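# Hang the power strip level on two wall screws

## Task

Mount the power strip onto the two screws through its keyhole slots, oriented so the slots' narrow ends point upward, so that it stays hanging level with no support from the robot.

## Robot and tools

Robot: two arms, left_arm and right_arm, each with six joints and a parallel two-finger gripper. The scene frame has its origin at table-top height, halfway between the two nominal arm bases, with +z up, +x reaching out over the table and left_arm on the +y side. Image left and right do not match these arm names. Actual base placements: left_arm at (-0.051, +0.349, 0) m, quat_wxyz (+1.000, 0, 0, +0.014); right_arm at (-0.026, -0.326, 0) m, quat_wxyz (+0.999, 0, 0, +0.032). Each arm reports its hand pose (end_effector_position in metres, end_effector_quat_wxyz) in its own base frame. Fixed cameras and the table use the scene frame. The fingers point along the gripper's +z and open and close along its y. The reported position sits between the finger pads, roughly 1 cm short of the tips. Reported poses may be a few cm off.

Command rows: every row holds 14 numbers in [-1, 1]. The first seven are for left_arm (dx, dy, dz, rx, ry, rz, opening) and the next seven are for right_arm in the same order. Both arms are always included. The six pose numbers are an offset, not a pose. They are measured along the axes of that arm's current Hand target, counted from the Hand target at the start of the action or move, and are never counted from the previous row. 1.0 equals 0.6 m of travel or 180 degrees. rx, ry, rz together form one rotation vector. Because offsets count from the start target, sending the same offset twice moves the arm twice as far. Sending all zeros re-asks for the current Hand target. Opening is absolute: +1 is fully open (0.094 m) and -1 is shut. A 0 in the opening slot is a real command, so repeat a gripper's current opening if you want it unchanged. Each step, the commanded orientation is clipped to within 40 degrees of the measured one.

Tools:
- execute_actions(actions, cameras): actions is a list of actions. Each action is a table of up to 15 rows, one per 1/30 s step, and the last row is held to fill 15 steps, so one action lasts 0.5 s. An empty list returns state and all camera images. cameras selects images by name, ["all"] or [].
- move(target, speed, blend, opening_speed, grip_force, blocking, cameras): drives each gripper in a straight line toward one 14-number row, or through a list of up to 15 rows. All rows are offsets from the same starting Hand targets. speed is in m/s, from 0.002 to 2.9 (default 0.25); rotation is limited to twice that in rad/s. blend, in m, rounds the corners of a list; 0 stops at each point. opening_speed is in scale units per second, 0.2 or more, and is useful for closing gently. grip_force is the per-pad force limit in N, 10 to 50, and it persists; lower values close slowly. blocking=false returns after about 0.5 s while the move continues. Paths take at most 10 s and do not avoid obstacles or the other arm. The result adds a 'move:' line with the ending (done, off_target, moving, held, fault) and any limits (paced, held).
- wait(seconds 0 to 10): lets time run while each arm holds its command.
- stop(): brakes a running move.
- zoom_image(camera, region [x0,y0,x1,y1] in pixels, at most 504 by 504): enlarges part of the newest image from cam_head_left, cam_head_right, cam_high, cam_low, cam_left_wrist or cam_right_wrist. All images are 896x504.
- read_manual(section): returns licence text only.
- finished_scene(scene 1 or 2): ends the scene permanently. Call it only when the strip hangs by itself.

Reading results: Hand target is the last commanded pose after clipping, and the next offsets start from it. A gripper often rests a few cm short because of friction or weight; that alone does not indicate contact. Re-send zeros, or send the remaining gap as an offset. grip_measured gives the measured opening on the command scale and reads a little wide when empty. It follows your command right down to the force limit, so it will not reveal first contact. grip_effort_nm is gripper motor effort (negative means closing) and is not pad force. Joint torques include the arm's own weight. Joint velocities 'within noise' means the arm is still. A MOTOR HOT line appears at 75 °C. Over-temperature faults fold the arm away permanently, so do not hold loads, stay stretched out, or push against an unreachable pose for long. Thinking time also counts as robot time.

Avoid: dropping the strip or releasing it while it is moving; hitting the screws, wall or table hard; pressing a blocked arm (command its target back behind the gripper to stop pushing); any contact between the two arms, their grippers or their wrist cameras, since wrist-camera cable contact counts as a touch; passing close to an arm's own base; and letting anything fall or be left off the table. Loose objects may occasionally get nudged. Lower the strip gently so the narrow slot ends catch on the screws, then open the gripper and back away.

Each tool is called by a JSON object that holds its "method" and its "body".

## Session

{"method": "execute_actions", "body": {"actions": []}}

Scene clock: 0.00 s.
left_arm: end_effector_position=(+0.4437, +0.1242, +0.2851) grip_measured=+1.000 grip_effort_nm=n/a end_effector_quat_wxyz=(+0.730, -0.247, +0.633, -0.081) | right_arm: end_effector_position=(+0.4397, -0.0537, +0.2477) grip_measured=+1.000 grip_effort_nm=n/a end_effector_quat_wxyz=(+0.737, +0.060, +0.668, +0.084)
Joint positions: left_arm=[0.277 1.442 0.73 0.791 0.015 -0.483 0.094] | right_arm=[-0.223 1.5 0.575 1.029 -0.245 0.229 0.094]
Joint velocities: within noise
Joint torques (N m): no reading
Heat: left arm: 28 °C; right arm: 31 °C.
Hand target: left_arm +0.4436, +0.1241, +0.2880; +0.731, -0.246, +0.632, -0.080 | right_arm +0.4396, -0.0537, +0.2564; +0.744, +0.057, +0.660, +0.082
Tool commands: left_gripper/opening=+1.0 right_gripper/opening=+1.0

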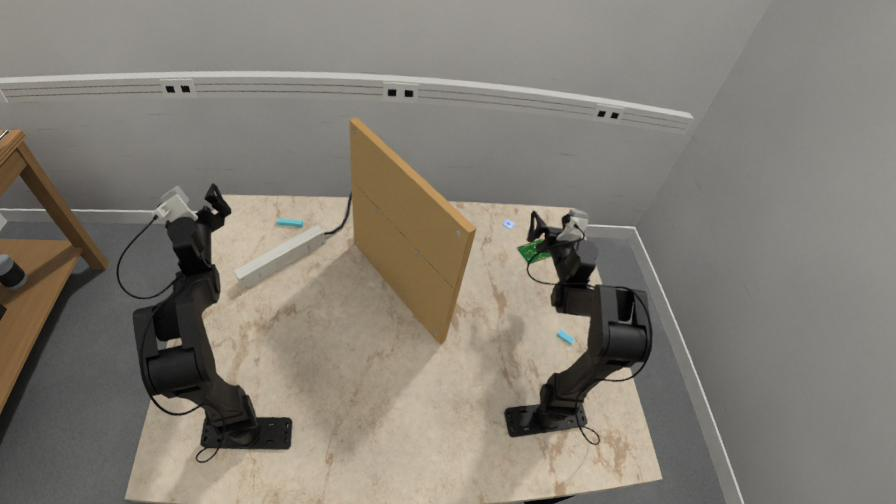

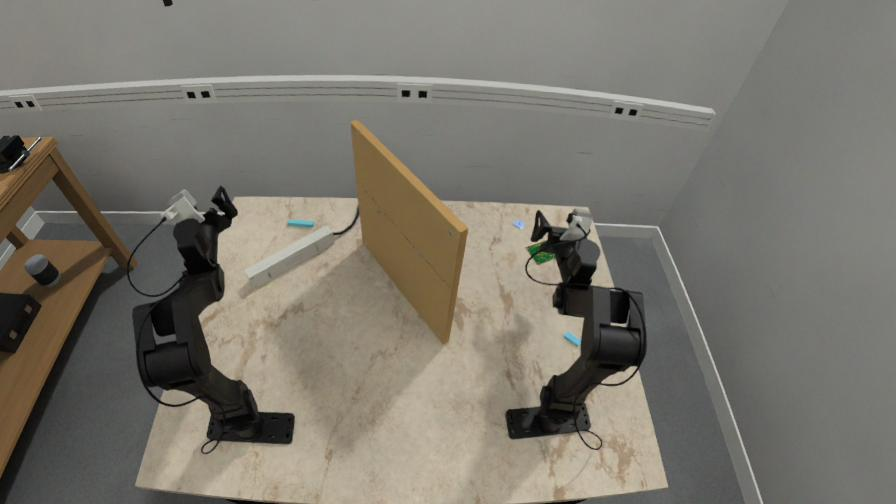

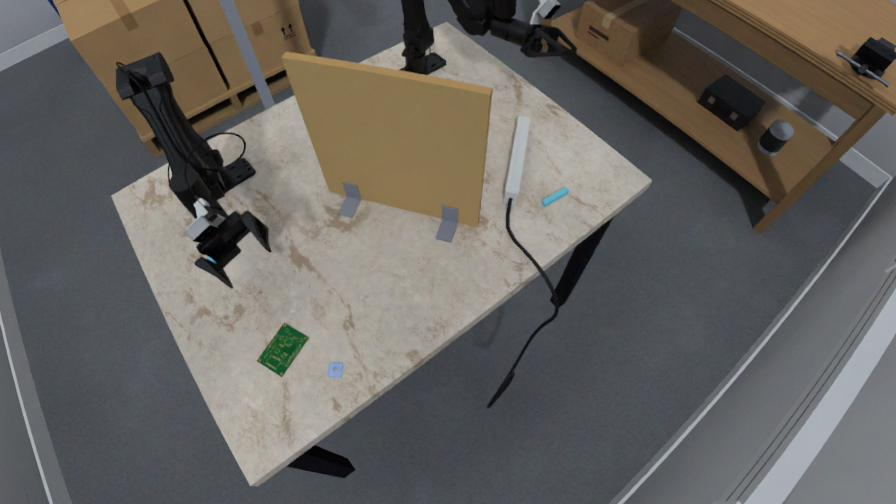

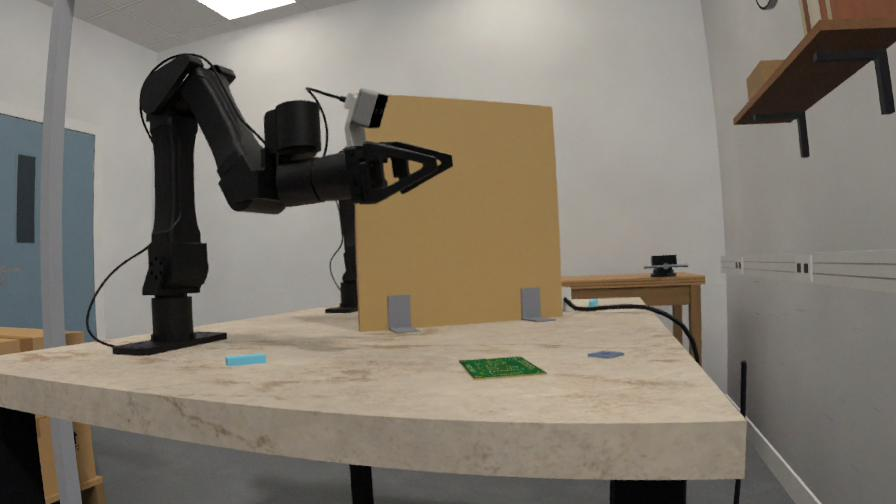

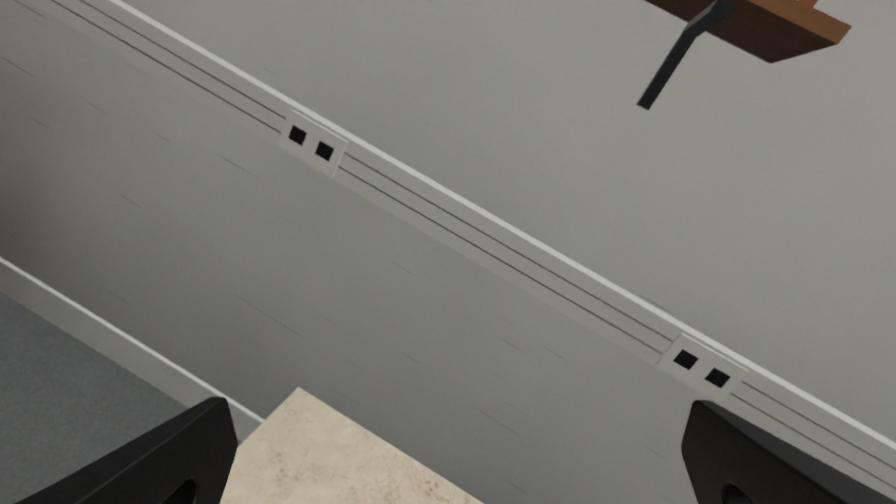

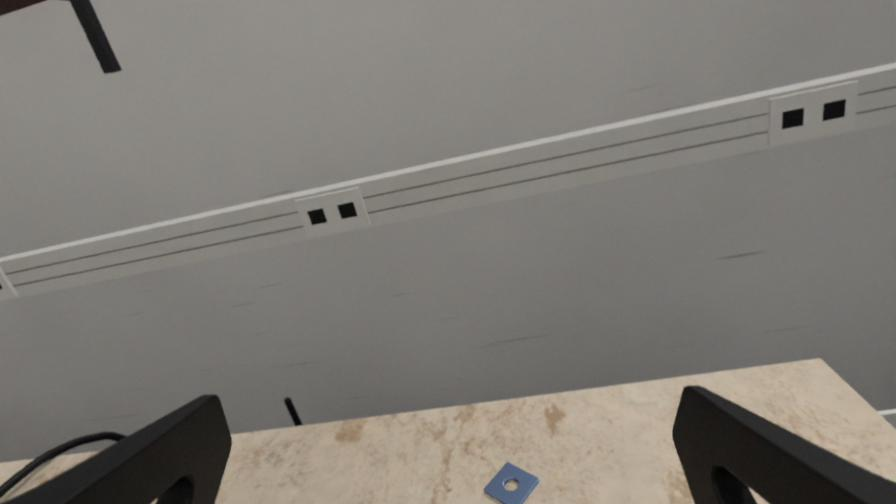

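{"method": "zoom_image", "body": {"camera": "cam_head_left", "region": [220, 110, 480, 350]}}

{"method": "zoom_image", "body": {"camera": "cam_head_right", "region": [340, 110, 480, 350]}}

{"method": "zoom_image", "body": {"camera": "cam_head_left", "region": [220, 180, 360, 300]}}

{"method": "zoom_image", "body": {"camera": "cam_high", "region": [470, 90, 590, 240]}}

Scaled by 1.938 from the camera's 896x504 image, which has a finer 1280x720 frame.

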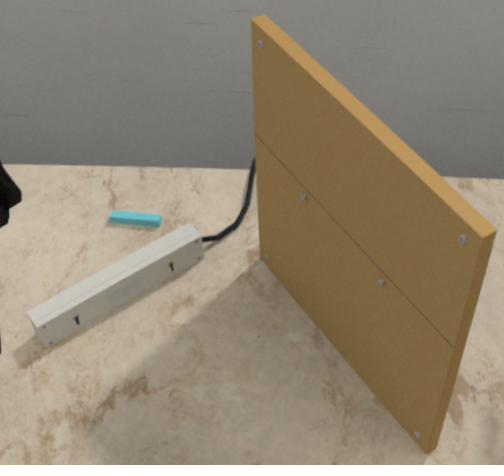

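Scaled by 2.100 from the camera's 896x504 image, which has a finer 1280x720 frame.

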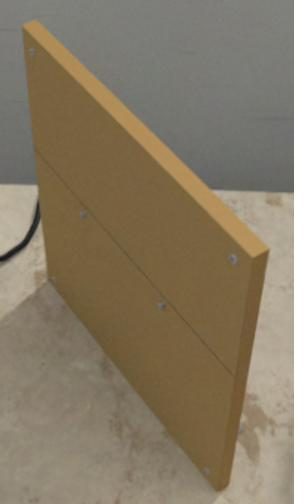

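Scaled by 3.600 from the camera's 896x504 image, which has a finer 1280x720 frame.

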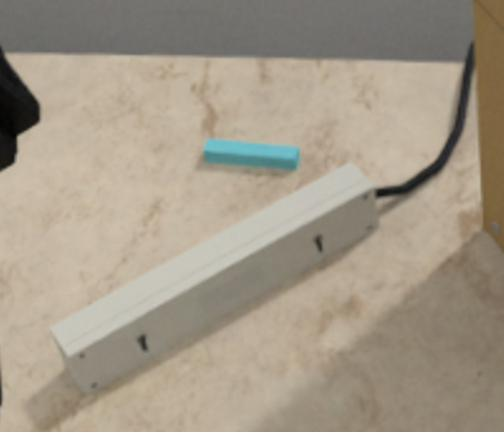

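Scaled by 3.360 from the camera's 896x504 image, which has a finer 1280x720 frame.

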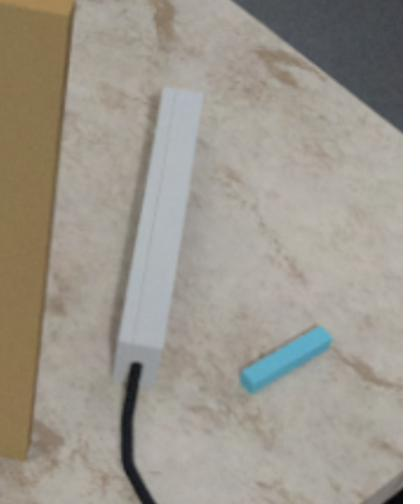

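{"method": "move", "body": {"target": [0.226,-0.116,-0.005,0.192,0.542,0.388,1,0,0,0,0,0,0,1], "cameras": ["all"]}}

Scene clock: 41.10 s.
left_arm: end_effector_position=(+0.4789, +0.0065, +0.2019) grip_measured=+1.000 grip_effort_nm=0.00 end_effector_quat_wxyz=(+0.127, +0.426, +0.894, +0.061) | right_arm: end_effector_position=(+0.4397, -0.0537, +0.2477) grip_measured=+1.000 grip_effort_nm=-0.01 end_effector_quat_wxyz=(+0.737, +0.060, +0.668, +0.084)
Joint positions: left_arm=[0.013 2.256 2.51 -1.542 0.003 0.902 0.094] | right_arm=[-0.223 1.5 0.575 1.029 -0.245 0.229 0.094]
Joint torques (N m): left_arm=[-0.38 -9.77 8.32 0.54 -0.05 0.05] | right_arm=[0.06 -6.75 7.84 2.08 -0.03 -0.07]
Heat: left arm: 35 °C; right arm: 33 °C.
Hand target: left_arm +0.4797, +0.0052, +0.1997; +0.000, +0.434, +0.901, +0.000 | right_arm +0.4396, -0.0537, +0.2564; +0.744, +0.057, +0.660, +0.082
Off the commanded pose: left_arm 0.003 m, 16 deg | right_arm 0.009 m, 1 deg.
joint sent to its limit (left arm) — joint 4 (wrist pitch), lower limit. The joint targets are off in orientation, not in position.
move: off_target (left_arm)
camera_calibration:
cam_left_wrist: T_world_to_cam=[[-0.732611, -0.634942, -0.245212, 0.404569], [-0.680475, 0.691346, 0.242888, 0.31023], [0.0153063, 0.344803, -0.93855, 0.267025], [0, 0, 0, 1]] pos_world=[0.503408, -0.0496691, 0.274471]

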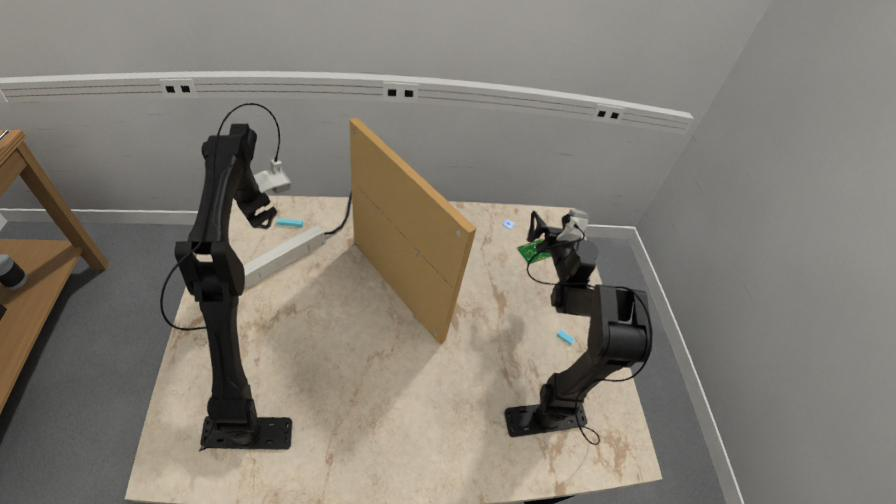

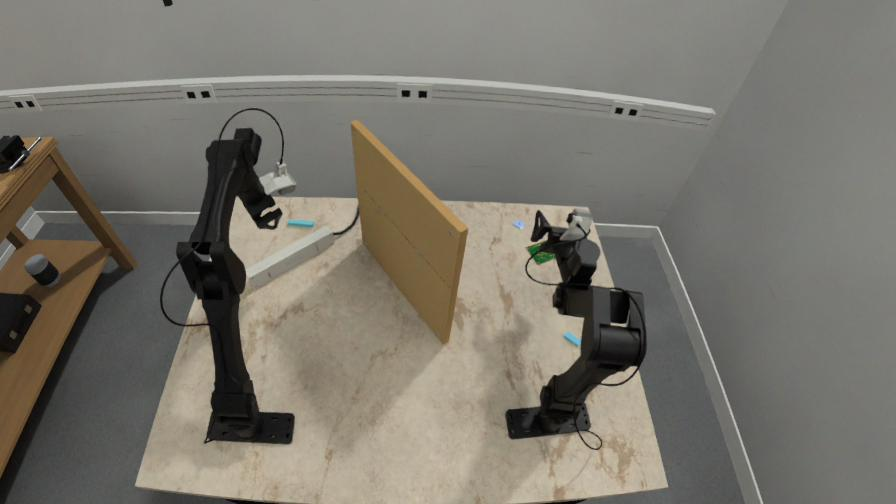

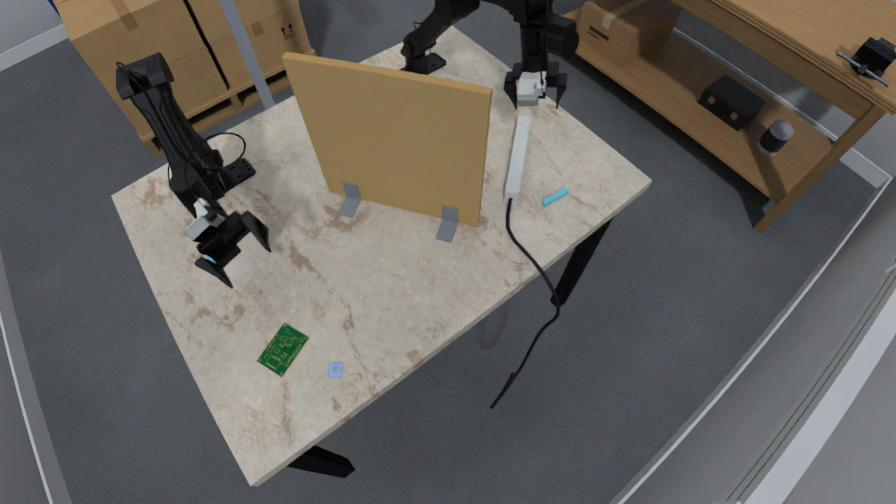

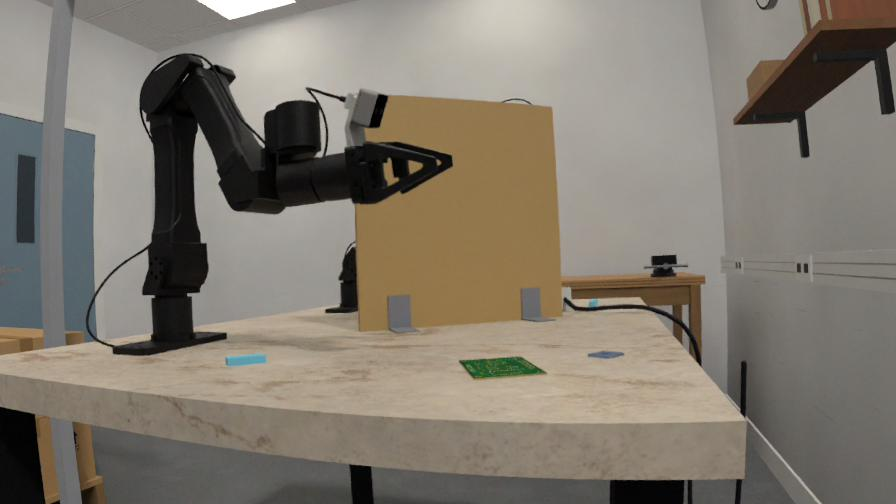

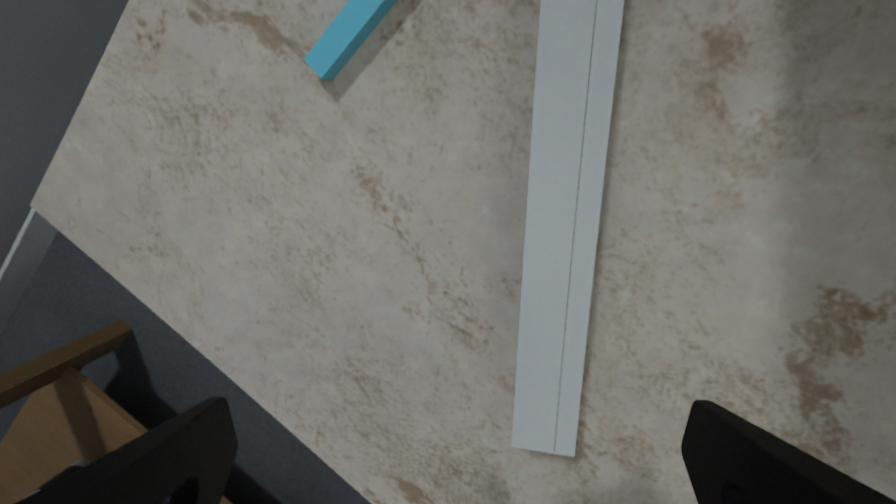

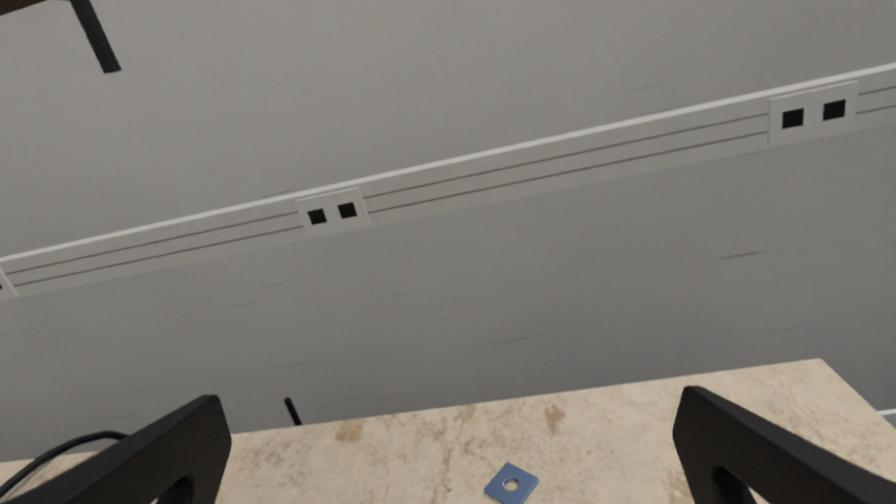

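{"method": "move", "body": {"target": [-0.019,-0.024,0.167,0,0,0,1,0,0,0,0,0,0,1], "cameras": ["cam_left_wrist","cam_high","cam_head_left"]}}

Scene clock: 52.10 s.
left_arm: end_effector_position=(+0.4798, -0.0109, +0.1045) grip_measured=+1.000 grip_effort_nm=0.00 end_effector_quat_wxyz=(+0.025, +0.435, +0.900, +0.012) | right_arm: end_effector_position=(+0.4397, -0.0537, +0.2477) grip_measured=+1.000 grip_effort_nm=-0.01 end_effector_quat_wxyz=(+0.737, +0.060, +0.668, +0.084)
Joint positions: left_arm=[-0.026 2.448 2.478 -1.544 -0.002 0.875 0.094] | right_arm=[-0.223 1.5 0.575 1.029 -0.245 0.229 0.094]
Joint torques (N m): left_arm=[-0.4 -11.95 6.06 0.11 -0.01 -0.04] | right_arm=[0.05 -6.71 7.83 2.07 0.01 -0.06]
Heat: left arm: 33 °C; right arm: 33 °C.
Hand target: left_arm +0.4756, -0.0127, +0.0997; +0.000, +0.434, +0.901, +0.000 | right_arm +0.4396, -0.0537, +0.2564; +0.744, +0.057, +0.660, +0.082
Off the commanded pose: left_arm 0.007 m, 3 deg | right_arm 0.009 m, 1 deg.
joint sent to its limit (left arm) — joint 4 (wrist pitch), lower limit. The joint targets still meet the commanded pose.
move: off_target (left_arm)
camera_calibration:
cam_left_wrist: T_world_to_cam=[[-0.775854, -0.62646, -0.0748253, 0.373326], [-0.600942, 0.697663, 0.390046, 0.293078], [-0.192145, 0.347584, -0.91775, 0.278896], [0, 0, 0, 1]] pos_world=[0.519358, -0.0675355, 0.169578]
Images, in order (width x height): cam_head_left 896x504, cam_high 896x504, cam_left_wrist 896x504.

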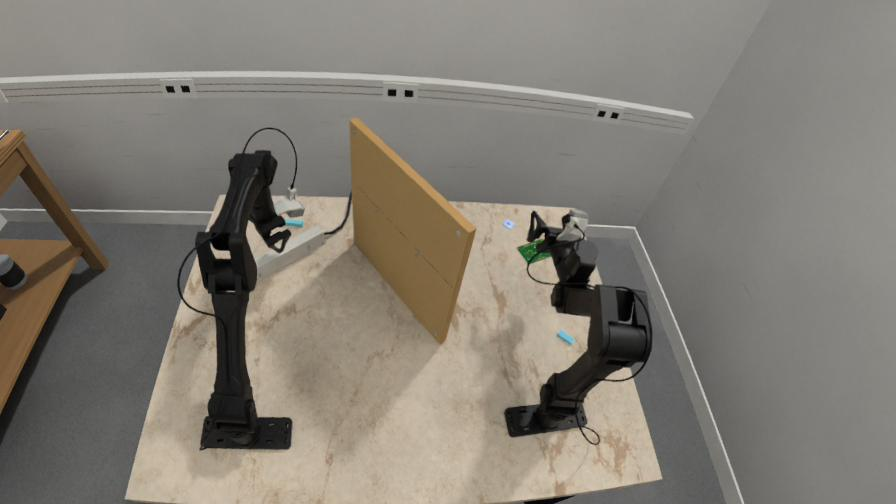

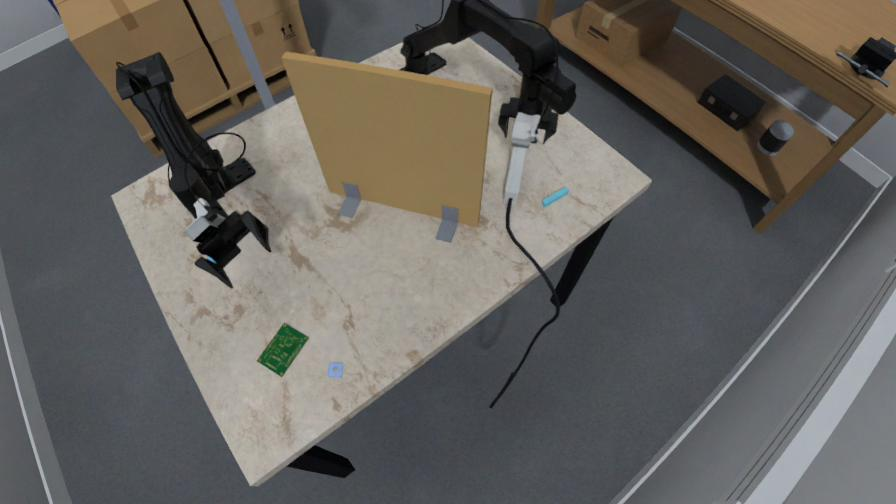

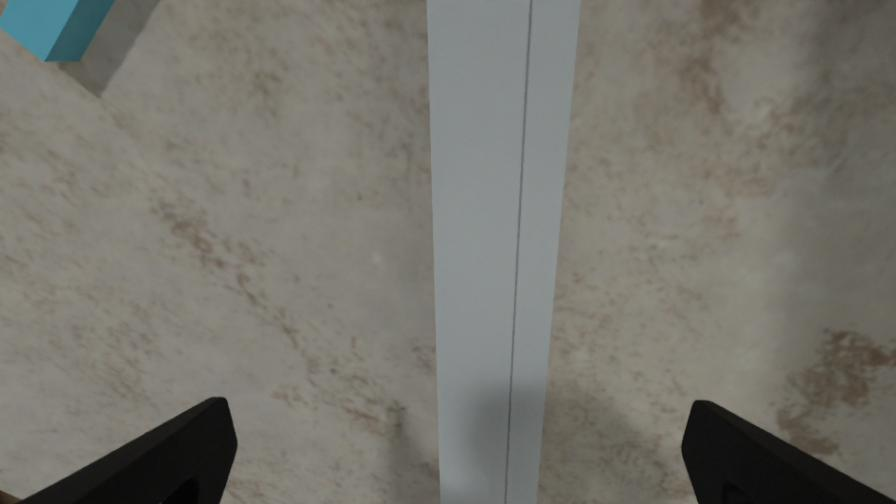

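{"method": "move", "body": {"target": [-0.033,-0.008,0.1,0,0,0,1,0,0,0,0,0,0,1], "speed": 0.12}}

{"method": "move", "body": {"target": [0,0,0,0,0,0,-0.36,0,0,0,0,0,0,1], "opening_speed": 0.6, "cameras": ["cam_left_wrist","cam_head_right"]}}

Scene clock: 57.57 s.
left_arm: end_effector_position=(+0.4838, -0.0297, +0.0485) grip_measured=+1.000 grip_effort_nm=0.00 end_effector_quat_wxyz=(+0.005, +0.435, +0.900, +0.003) | right_arm: end_effector_position=(+0.4397, -0.0537, +0.2477) grip_measured=+1.000 grip_effort_nm=-0.01 end_effector_quat_wxyz=(+0.737, +0.060, +0.668, +0.084)
Joint positions: left_arm=[-0.064 2.496 2.341 -1.405 -0.002 0.837 0.094] | right_arm=[-0.223 1.5 0.575 1.029 -0.245 0.229 0.094]
Joint torques (N m): left_arm=[-0.31 -11.73 6.05 0.25 -0.01 -0.04] | right_arm=[0.02 -6.6 7.98 2.04 0.03 -0.02]
Heat: left arm: 33 °C; right arm: 33 °C.
Hand target: left_arm +0.4841, -0.0313, +0.0395; +0.000, +0.434, +0.901, +0.000 | right_arm +0.4396, -0.0537, +0.2564; +0.744, +0.057, +0.660, +0.082
Off the commanded pose: left_arm 0.009 m, 1 deg | right_arm 0.009 m, 1 deg.
move: done

Scene clock: 60.03 s.
left_arm: end_effector_position=(+0.4839, -0.0296, +0.0485) grip_measured=-0.304 grip_effort_nm=-1.00 end_effector_quat_wxyz=(+0.005, +0.435, +0.900, +0.003) | right_arm: end_effector_position=(+0.4397, -0.0537, +0.2477) grip_measured=+1.000 grip_effort_nm=-0.01 end_effector_quat_wxyz=(+0.737, +0.060, +0.668, +0.084)
Joint positions: left_arm=[-0.064 2.496 2.341 -1.405 -0.003 0.836 0.033] | right_arm=[-0.223 1.5 0.575 1.029 -0.245 0.229 0.094]
Joint torques (N m): left_arm=[-0.29 -11.71 6.05 0.26 0 -0.04] | right_arm=[0.03 -6.67 7.86 2.06 0 -0.02]
Heat: left arm: 33 °C; right arm: 33 °C.
Hand target: left_arm +0.4841, -0.0313, +0.0395; +0.000, +0.434, +0.901, +0.000 | right_arm +0.4396, -0.0537, +0.2564; +0.744, +0.057, +0.660, +0.082
Off the commanded pose: left_arm 0.009 m, 1 deg | right_arm 0.009 m, 1 deg.
move: done
camera_calibration:
cam_left_wrist: T_world_to_cam=[[-0.777697, -0.627294, -0.041102, 0.359849], [-0.583782, 0.696404, 0.417396, 0.32071], [-0.233207, 0.348603, -0.907795, 0.254225], [0, 0, 0, 1]] pos_world=[0.526366, -0.0862361, 0.111711]
Images, in order (width x height): cam_head_right 896x504, cam_left_wrist 896x504.

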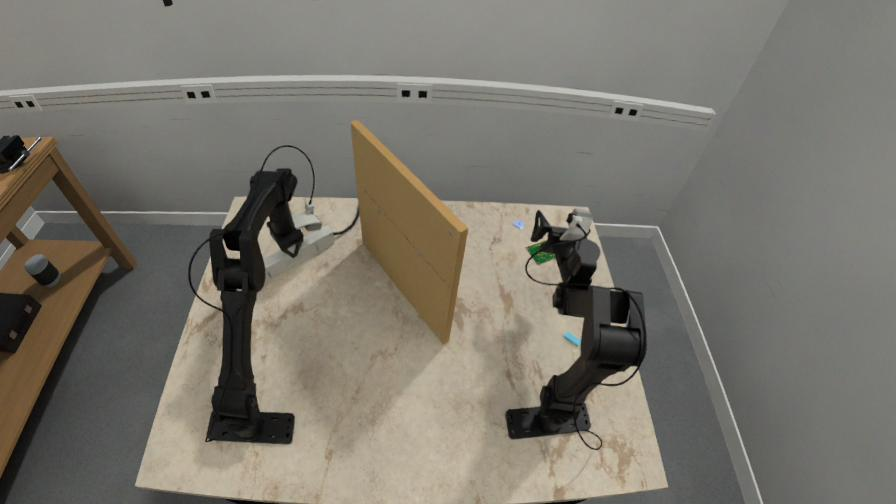

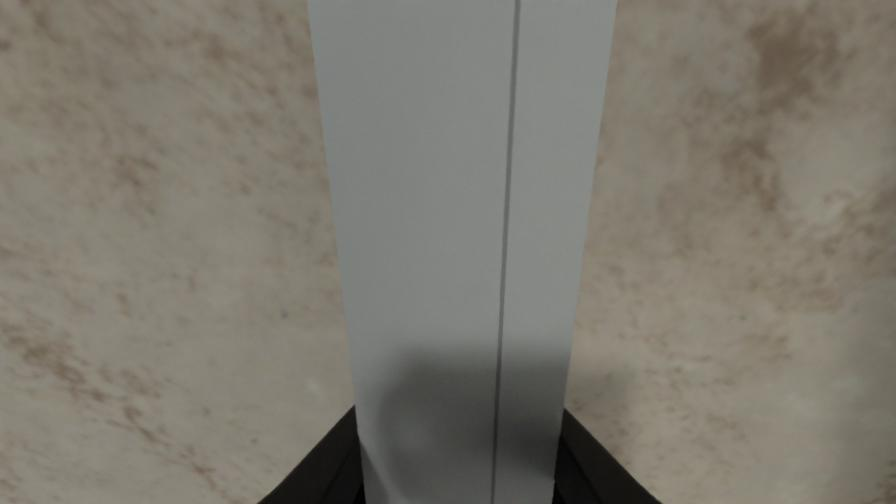

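{"method": "move", "body": {"target": [[0,0,-0.13,0,0,0,-0.5,0,0,0,0,0,0,1],[0.03,-0.02,-0.17,-0.333,0,0,-0.5,0,0,0,0,0,0,1]], "speed": 0.2, "cameras": ["all"]}}

Scene clock: 77.63 s.
left_arm: end_effector_position=(+0.4559, -0.0256, +0.1129) grip_measured=-0.305 grip_effort_nm=-1.03 end_effector_quat_wxyz=(+0.177, +0.411, +0.785, +0.429) | right_arm: end_effector_position=(+0.4397, -0.0537, +0.2477) grip_measured=+1.000 grip_effort_nm=-0.01 end_effector_quat_wxyz=(+0.737, +0.060, +0.668, +0.084)
Joint positions: left_arm=[-0.342 1.841 1.191 -0.291 -0.788 0.891 0.033] | right_arm=[-0.223 1.5 0.575 1.029 -0.245 0.229 0.094]
Joint torques (N m): left_arm=[-0.44 -12.45 6.93 1.82 -0.75 -0.09] | right_arm=[-0.02 -6.68 7.77 2.12 0.01 -0.03]
Heat: left arm: 35 °C; right arm: 34 °C.
Hand target: left_arm +0.4634, -0.0246, +0.1415; +0.217, +0.376, +0.780, +0.450 | right_arm +0.4396, -0.0537, +0.2564; +0.744, +0.057, +0.660, +0.082
Off the commanded pose: left_arm 0.030 m, 7 deg | right_arm 0.009 m, 1 deg.
move: off_target (left_arm)
camera_calibration:
cam_left_wrist: T_world_to_cam=[[-0.468925, -0.284828, -0.836052, 0.300974], [-0.819949, 0.492246, 0.292194, 0.391271], [0.328318, 0.822537, -0.464371, 0.0108892], [0, 0, 0, 1]] pos_world=[0.458382, -0.115833, 0.14236]

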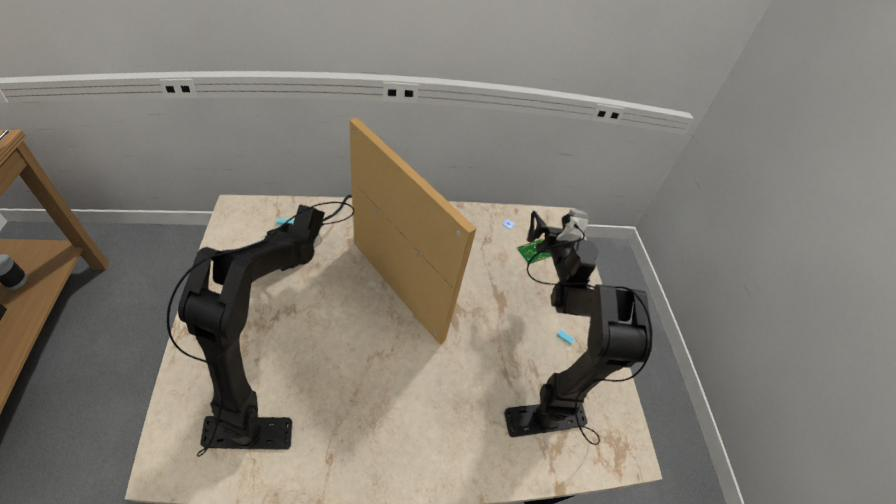

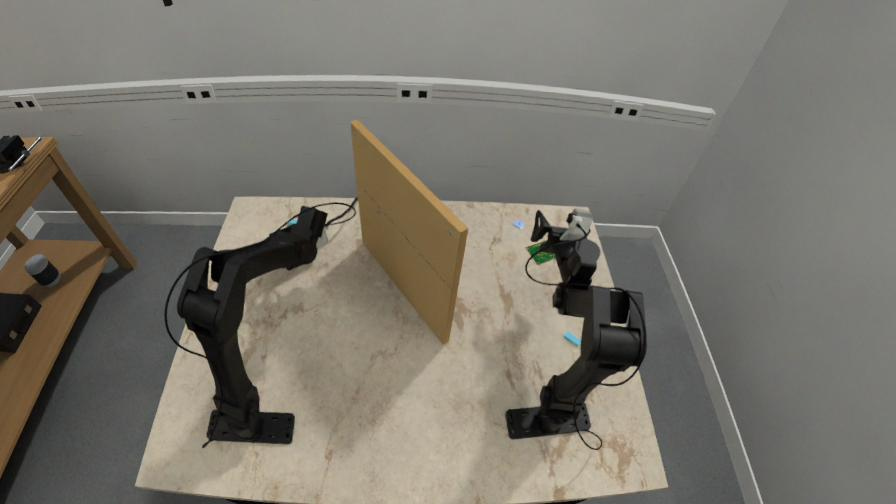

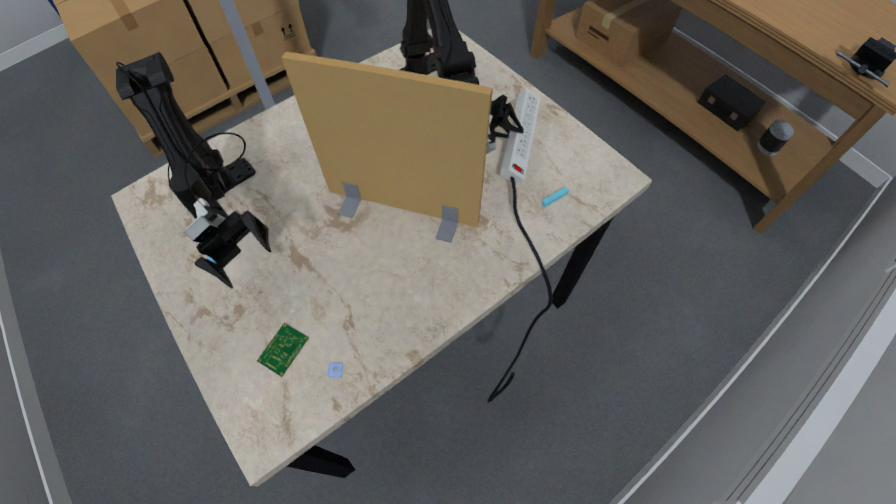

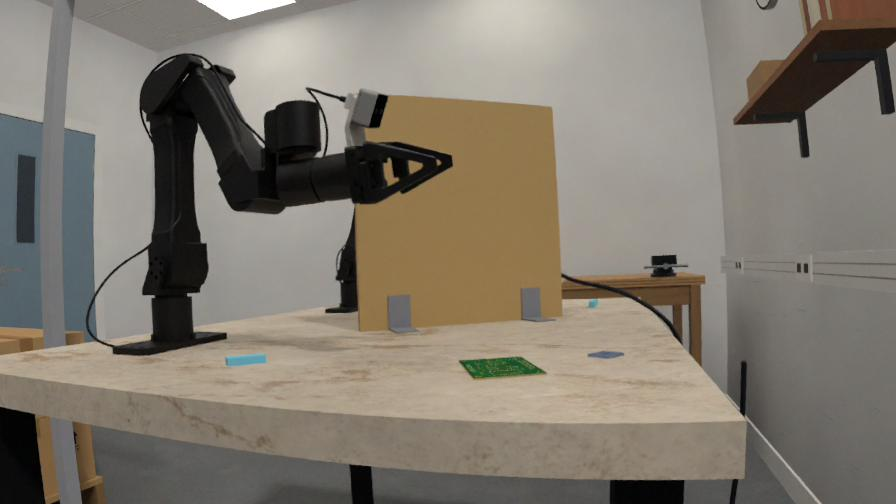

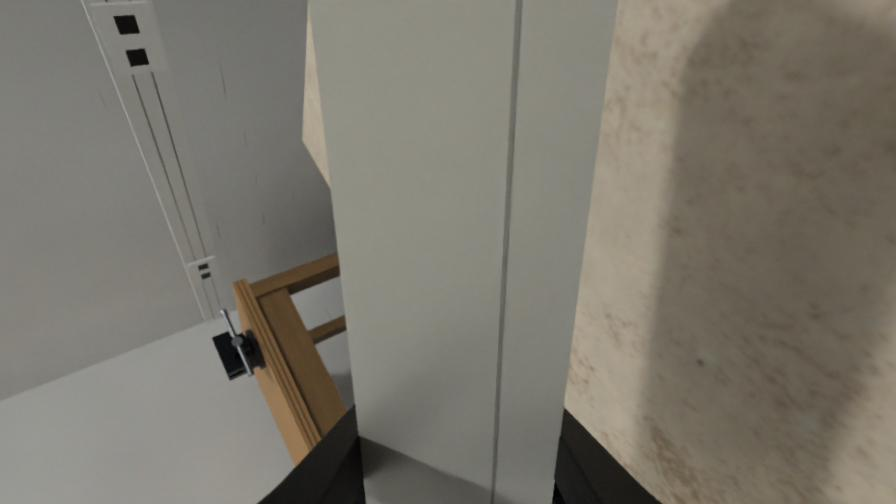

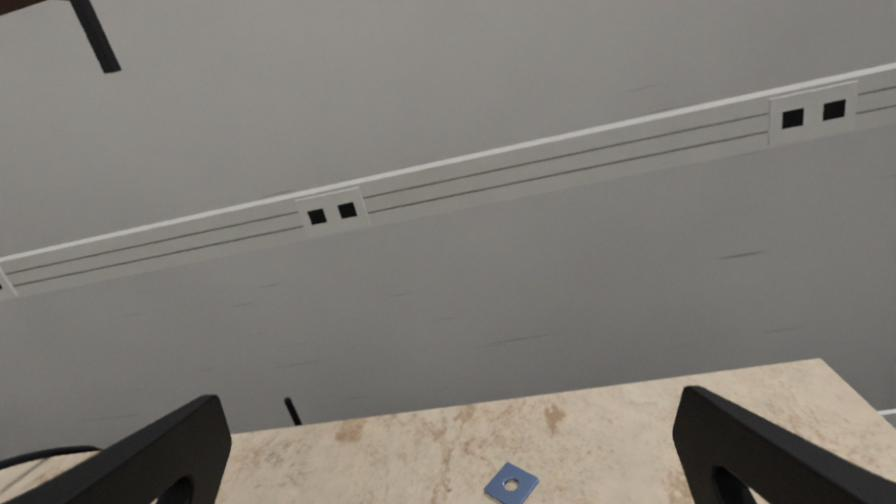

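{"method": "move", "body": {"target": [0,-0.089,0.052,0,0,0,-0.5,0,0,0,0,0,0,1], "speed": 0.1, "cameras": ["cam_left_wrist","cam_high"]}}

Scene clock: 82.67 s.
left_arm: end_effector_position=(+0.4568, -0.0258, +0.0689) grip_measured=-0.305 grip_effort_nm=-1.03 end_effector_quat_wxyz=(+0.197, +0.399, +0.784, +0.432) | right_arm: end_effector_position=(+0.4397, -0.0537, +0.2477) grip_measured=+1.000 grip_effort_nm=-0.01 end_effector_quat_wxyz=(+0.737, +0.060, +0.668, +0.084)
Joint positions: left_arm=[-0.342 1.913 1.063 -0.043 -0.789 0.891 0.033] | right_arm=[-0.223 1.5 0.575 1.029 -0.245 0.229 0.094]
Joint torques (N m): left_arm=[-0.36 -8.94 6.56 1.83 -0.72 -0.06] | right_arm=[-0.06 -6.8 7.76 2.08 0.01 -0.01]
Heat: left arm: 36 °C; right arm: 34 °C.
Hand target: left_arm +0.4637, -0.0245, +0.0798; +0.217, +0.376, +0.780, +0.450 | right_arm +0.4396, -0.0537, +0.2564; +0.744, +0.057, +0.660, +0.082
Off the commanded pose: left_arm 0.013 m, 4 deg | right_arm 0.009 m, 1 deg.
move: off_target (left_arm)
camera_calibration:
cam_left_wrist: T_world_to_cam=[[-0.431323, -0.297178, -0.851848, 0.248162], [-0.832126, 0.495875, 0.248345, 0.413567], [0.348608, 0.815962, -0.461171, -0.0193085], [0, 0, 0, 1]] pos_world=[0.457909, -0.115574, 0.0997846]
Images, in order (width x height): cam_high 896x504, cam_left_wrist 896x504.

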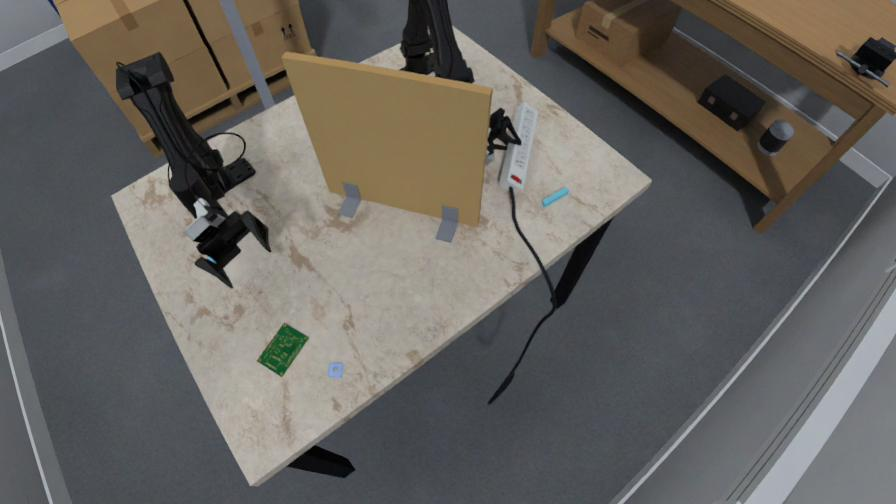

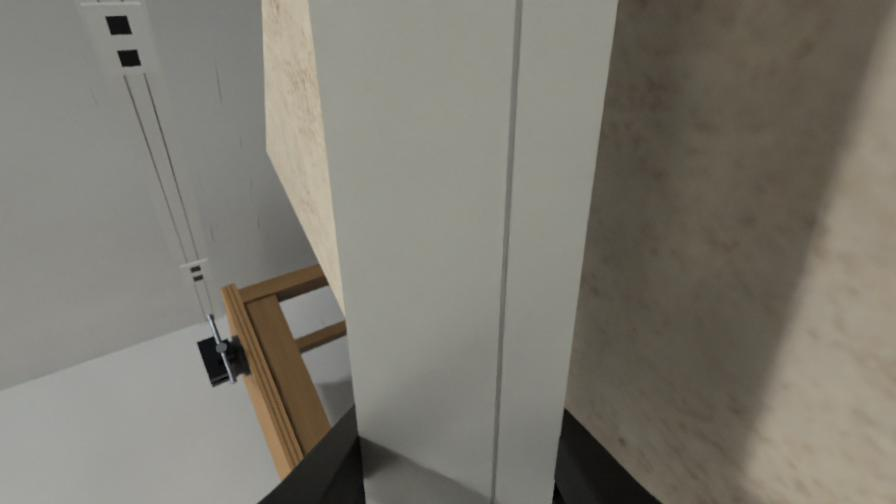

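{"method": "move", "body": {"target": [0,-0.015,0.009,0,0,0,-0.5,0,0,0,0,0,0,1], "speed": 0.06, "cameras": ["cam_low","cam_head_left"]}}

{"method": "zoom_image", "body": {"camera": "cam_head_left", "region": [220, 160, 380, 300]}}

Scene clock: 86.97 s.
left_arm: end_effector_position=(+0.4577, -0.0261, +0.0603) grip_measured=-0.305 grip_effort_nm=-1.03 end_effector_quat_wxyz=(+0.199, +0.398, +0.784, +0.432) | right_arm: end_effector_position=(+0.4397, -0.0537, +0.2477) grip_measured=+1.000 grip_effort_nm=-0.01 end_effector_quat_wxyz=(+0.737, +0.060, +0.668, +0.084)
Joint positions: left_arm=[-0.342 1.935 1.049 -0.002 -0.789 0.891 0.033] | right_arm=[-0.223 1.5 0.575 1.029 -0.245 0.229 0.094]
Joint torques (N m): left_arm=[-0.32 -8.77 6.26 1.82 -0.72 -0.05] | right_arm=[-0.12 -6.76 7.92 2.09 0 -0.04]
Heat: left arm: 36 °C; right arm: 34 °C.
Hand target: left_arm +0.4637, -0.0244, +0.0691; +0.217, +0.376, +0.780, +0.450 | right_arm +0.4396, -0.0537, +0.2564; +0.744, +0.057, +0.660, +0.082
Off the commanded pose: left_arm 0.011 m, 4 deg | right_arm 0.009 m, 1 deg.
move: off_target (left_arm)
Images, in order (width x height): cam_head_left 896x504, cam_low 896x504.

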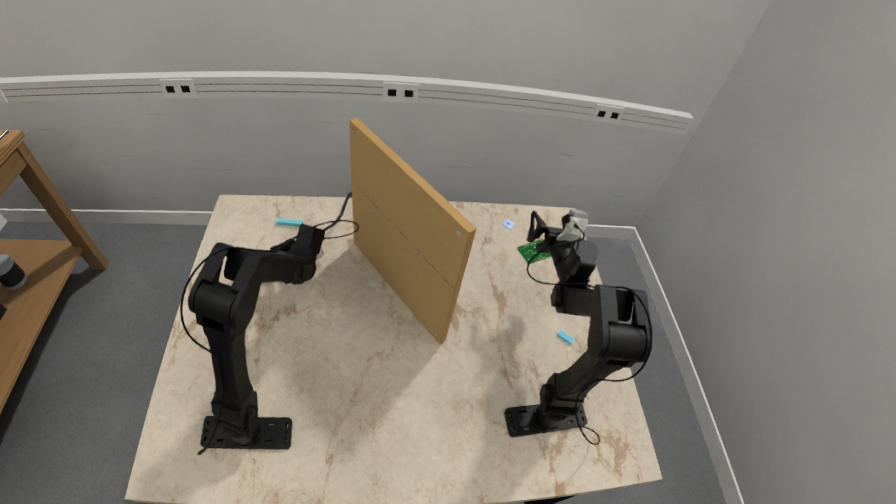

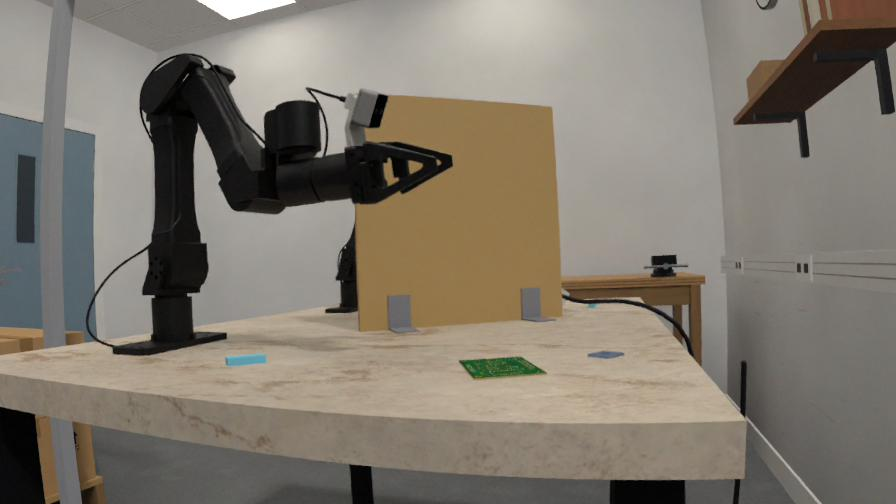

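Scaled by 3.150 from the camera's 896x504 image, which has a finer 1280x720 frame.

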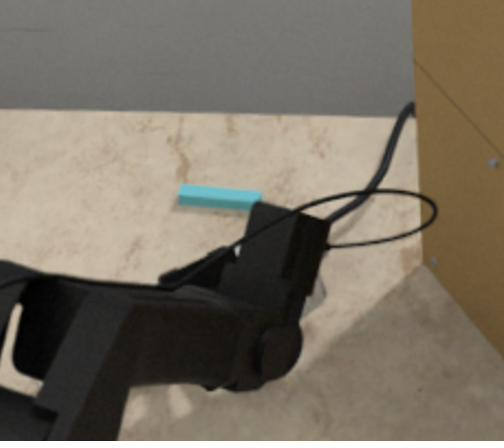

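{"method": "move", "body": {"target": [0,-0.015,0.009,0,0,0,-0.5,0,0,0,0,0,0,1], "speed": 0.05}}

{"method": "move", "body": {"target": [0,-0.009,0.005,0,0,0,-0.5,0,0,0,0,0,0,1], "speed": 0.05, "cameras": ["cam_left_wrist","cam_high"]}}

{"method": "zoom_image", "body": {"camera": "cam_high", "region": [470, 80, 590, 230]}}

Scene clock: 91.53 s.
left_arm: end_effector_position=(+0.4588, -0.0263, +0.0517) grip_measured=-0.305 grip_effort_nm=-1.03 end_effector_quat_wxyz=(+0.202, +0.396, +0.784, +0.433) | right_arm: end_effector_position=(+0.4397, -0.0537, +0.2477) grip_measured=+1.000 grip_effort_nm=-0.01 end_effector_quat_wxyz=(+0.737, +0.060, +0.668, +0.084)
Joint positions: left_arm=[-0.342 1.959 1.036 0.041 -0.79 0.891 0.033] | right_arm=[-0.223 1.5 0.575 1.029 -0.245 0.229 0.094]
Joint torques (N m): left_arm=[-0.28 -8.64 6.04 1.83 -0.7 -0.05] | right_arm=[0.16 -6.63 7.92 2.06 0.03 -0.06]
Heat: left arm: 35 °C; right arm: 34 °C.
Hand target: left_arm +0.4639, -0.0243, +0.0587; +0.217, +0.376, +0.780, +0.450 | right_arm +0.4396, -0.0537, +0.2564; +0.744, +0.057, +0.660, +0.082
Off the commanded pose: left_arm 0.009 m, 3 deg | right_arm 0.009 m, 1 deg.
move: off_target (left_arm)

Scene clock: 92.40 s.
left_arm: end_effector_position=(+0.4612, -0.0269, +0.0490) grip_measured=-0.305 grip_effort_nm=-1.03 end_effector_quat_wxyz=(+0.209, +0.392, +0.783, +0.435) | right_arm: end_effector_position=(+0.4397, -0.0537, +0.2477) grip_measured=+1.000 grip_effort_nm=-0.01 end_effector_quat_wxyz=(+0.737, +0.060, +0.668, +0.084)
Joint positions: left_arm=[-0.342 1.972 1.03 0.078 -0.792 0.891 0.033] | right_arm=[-0.223 1.5 0.575 1.029 -0.245 0.229 0.094]
Joint torques (N m): left_arm=[-0.31 -8.47 5.83 1.75 -0.68 -0.04] | right_arm=[-0.18 -6.87 7.9 2.08 0.03 -0.02]
Heat: left arm: 35 °C; right arm: 34 °C.
Hand target: left_arm +0.4639, -0.0244, +0.0525; +0.217, +0.376, +0.780, +0.450 | right_arm +0.4396, -0.0537, +0.2564; +0.744, +0.057, +0.660, +0.082
Off the commanded pose: left_arm 0.005 m, 3 deg | right_arm 0.009 m, 1 deg.
move: off_target (left_arm)
camera_calibration:
cam_left_wrist: T_world_to_cam=[[-0.406216, -0.304631, -0.861504, 0.221399], [-0.839989, 0.495643, 0.22081, 0.427876], [0.359733, 0.81335, -0.457225, -0.0345855], [0, 0, 0, 1]] pos_world=[0.461788, -0.116499, 0.0804431]
Images, in order (width x height): cam_high 896x504, cam_left_wrist 896x504.

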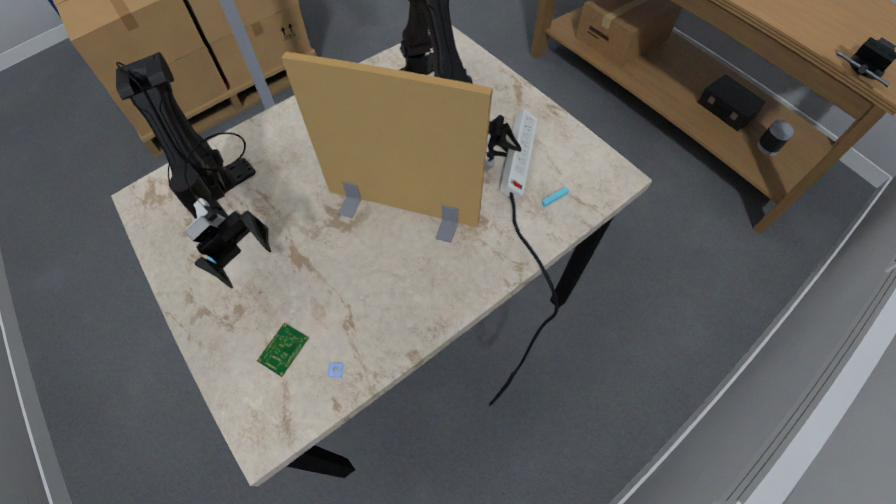

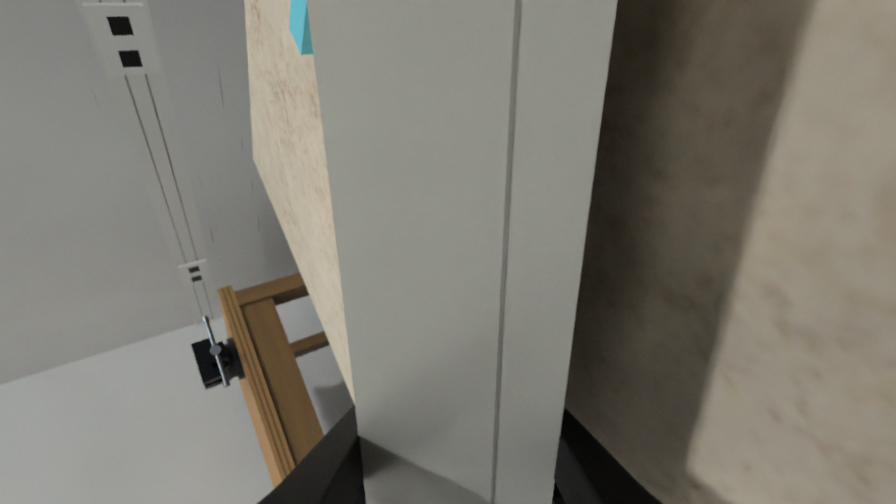

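Scaled by 3.360 from the camera's 896x504 image, which has a finer 1280x720 frame.

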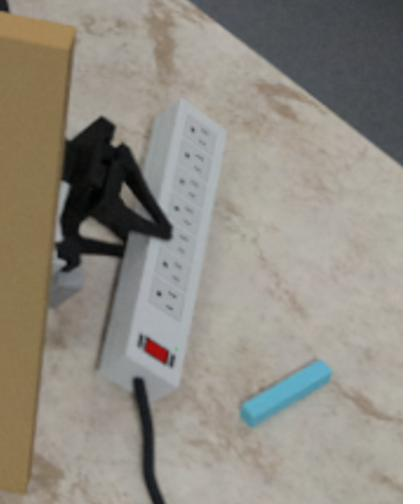

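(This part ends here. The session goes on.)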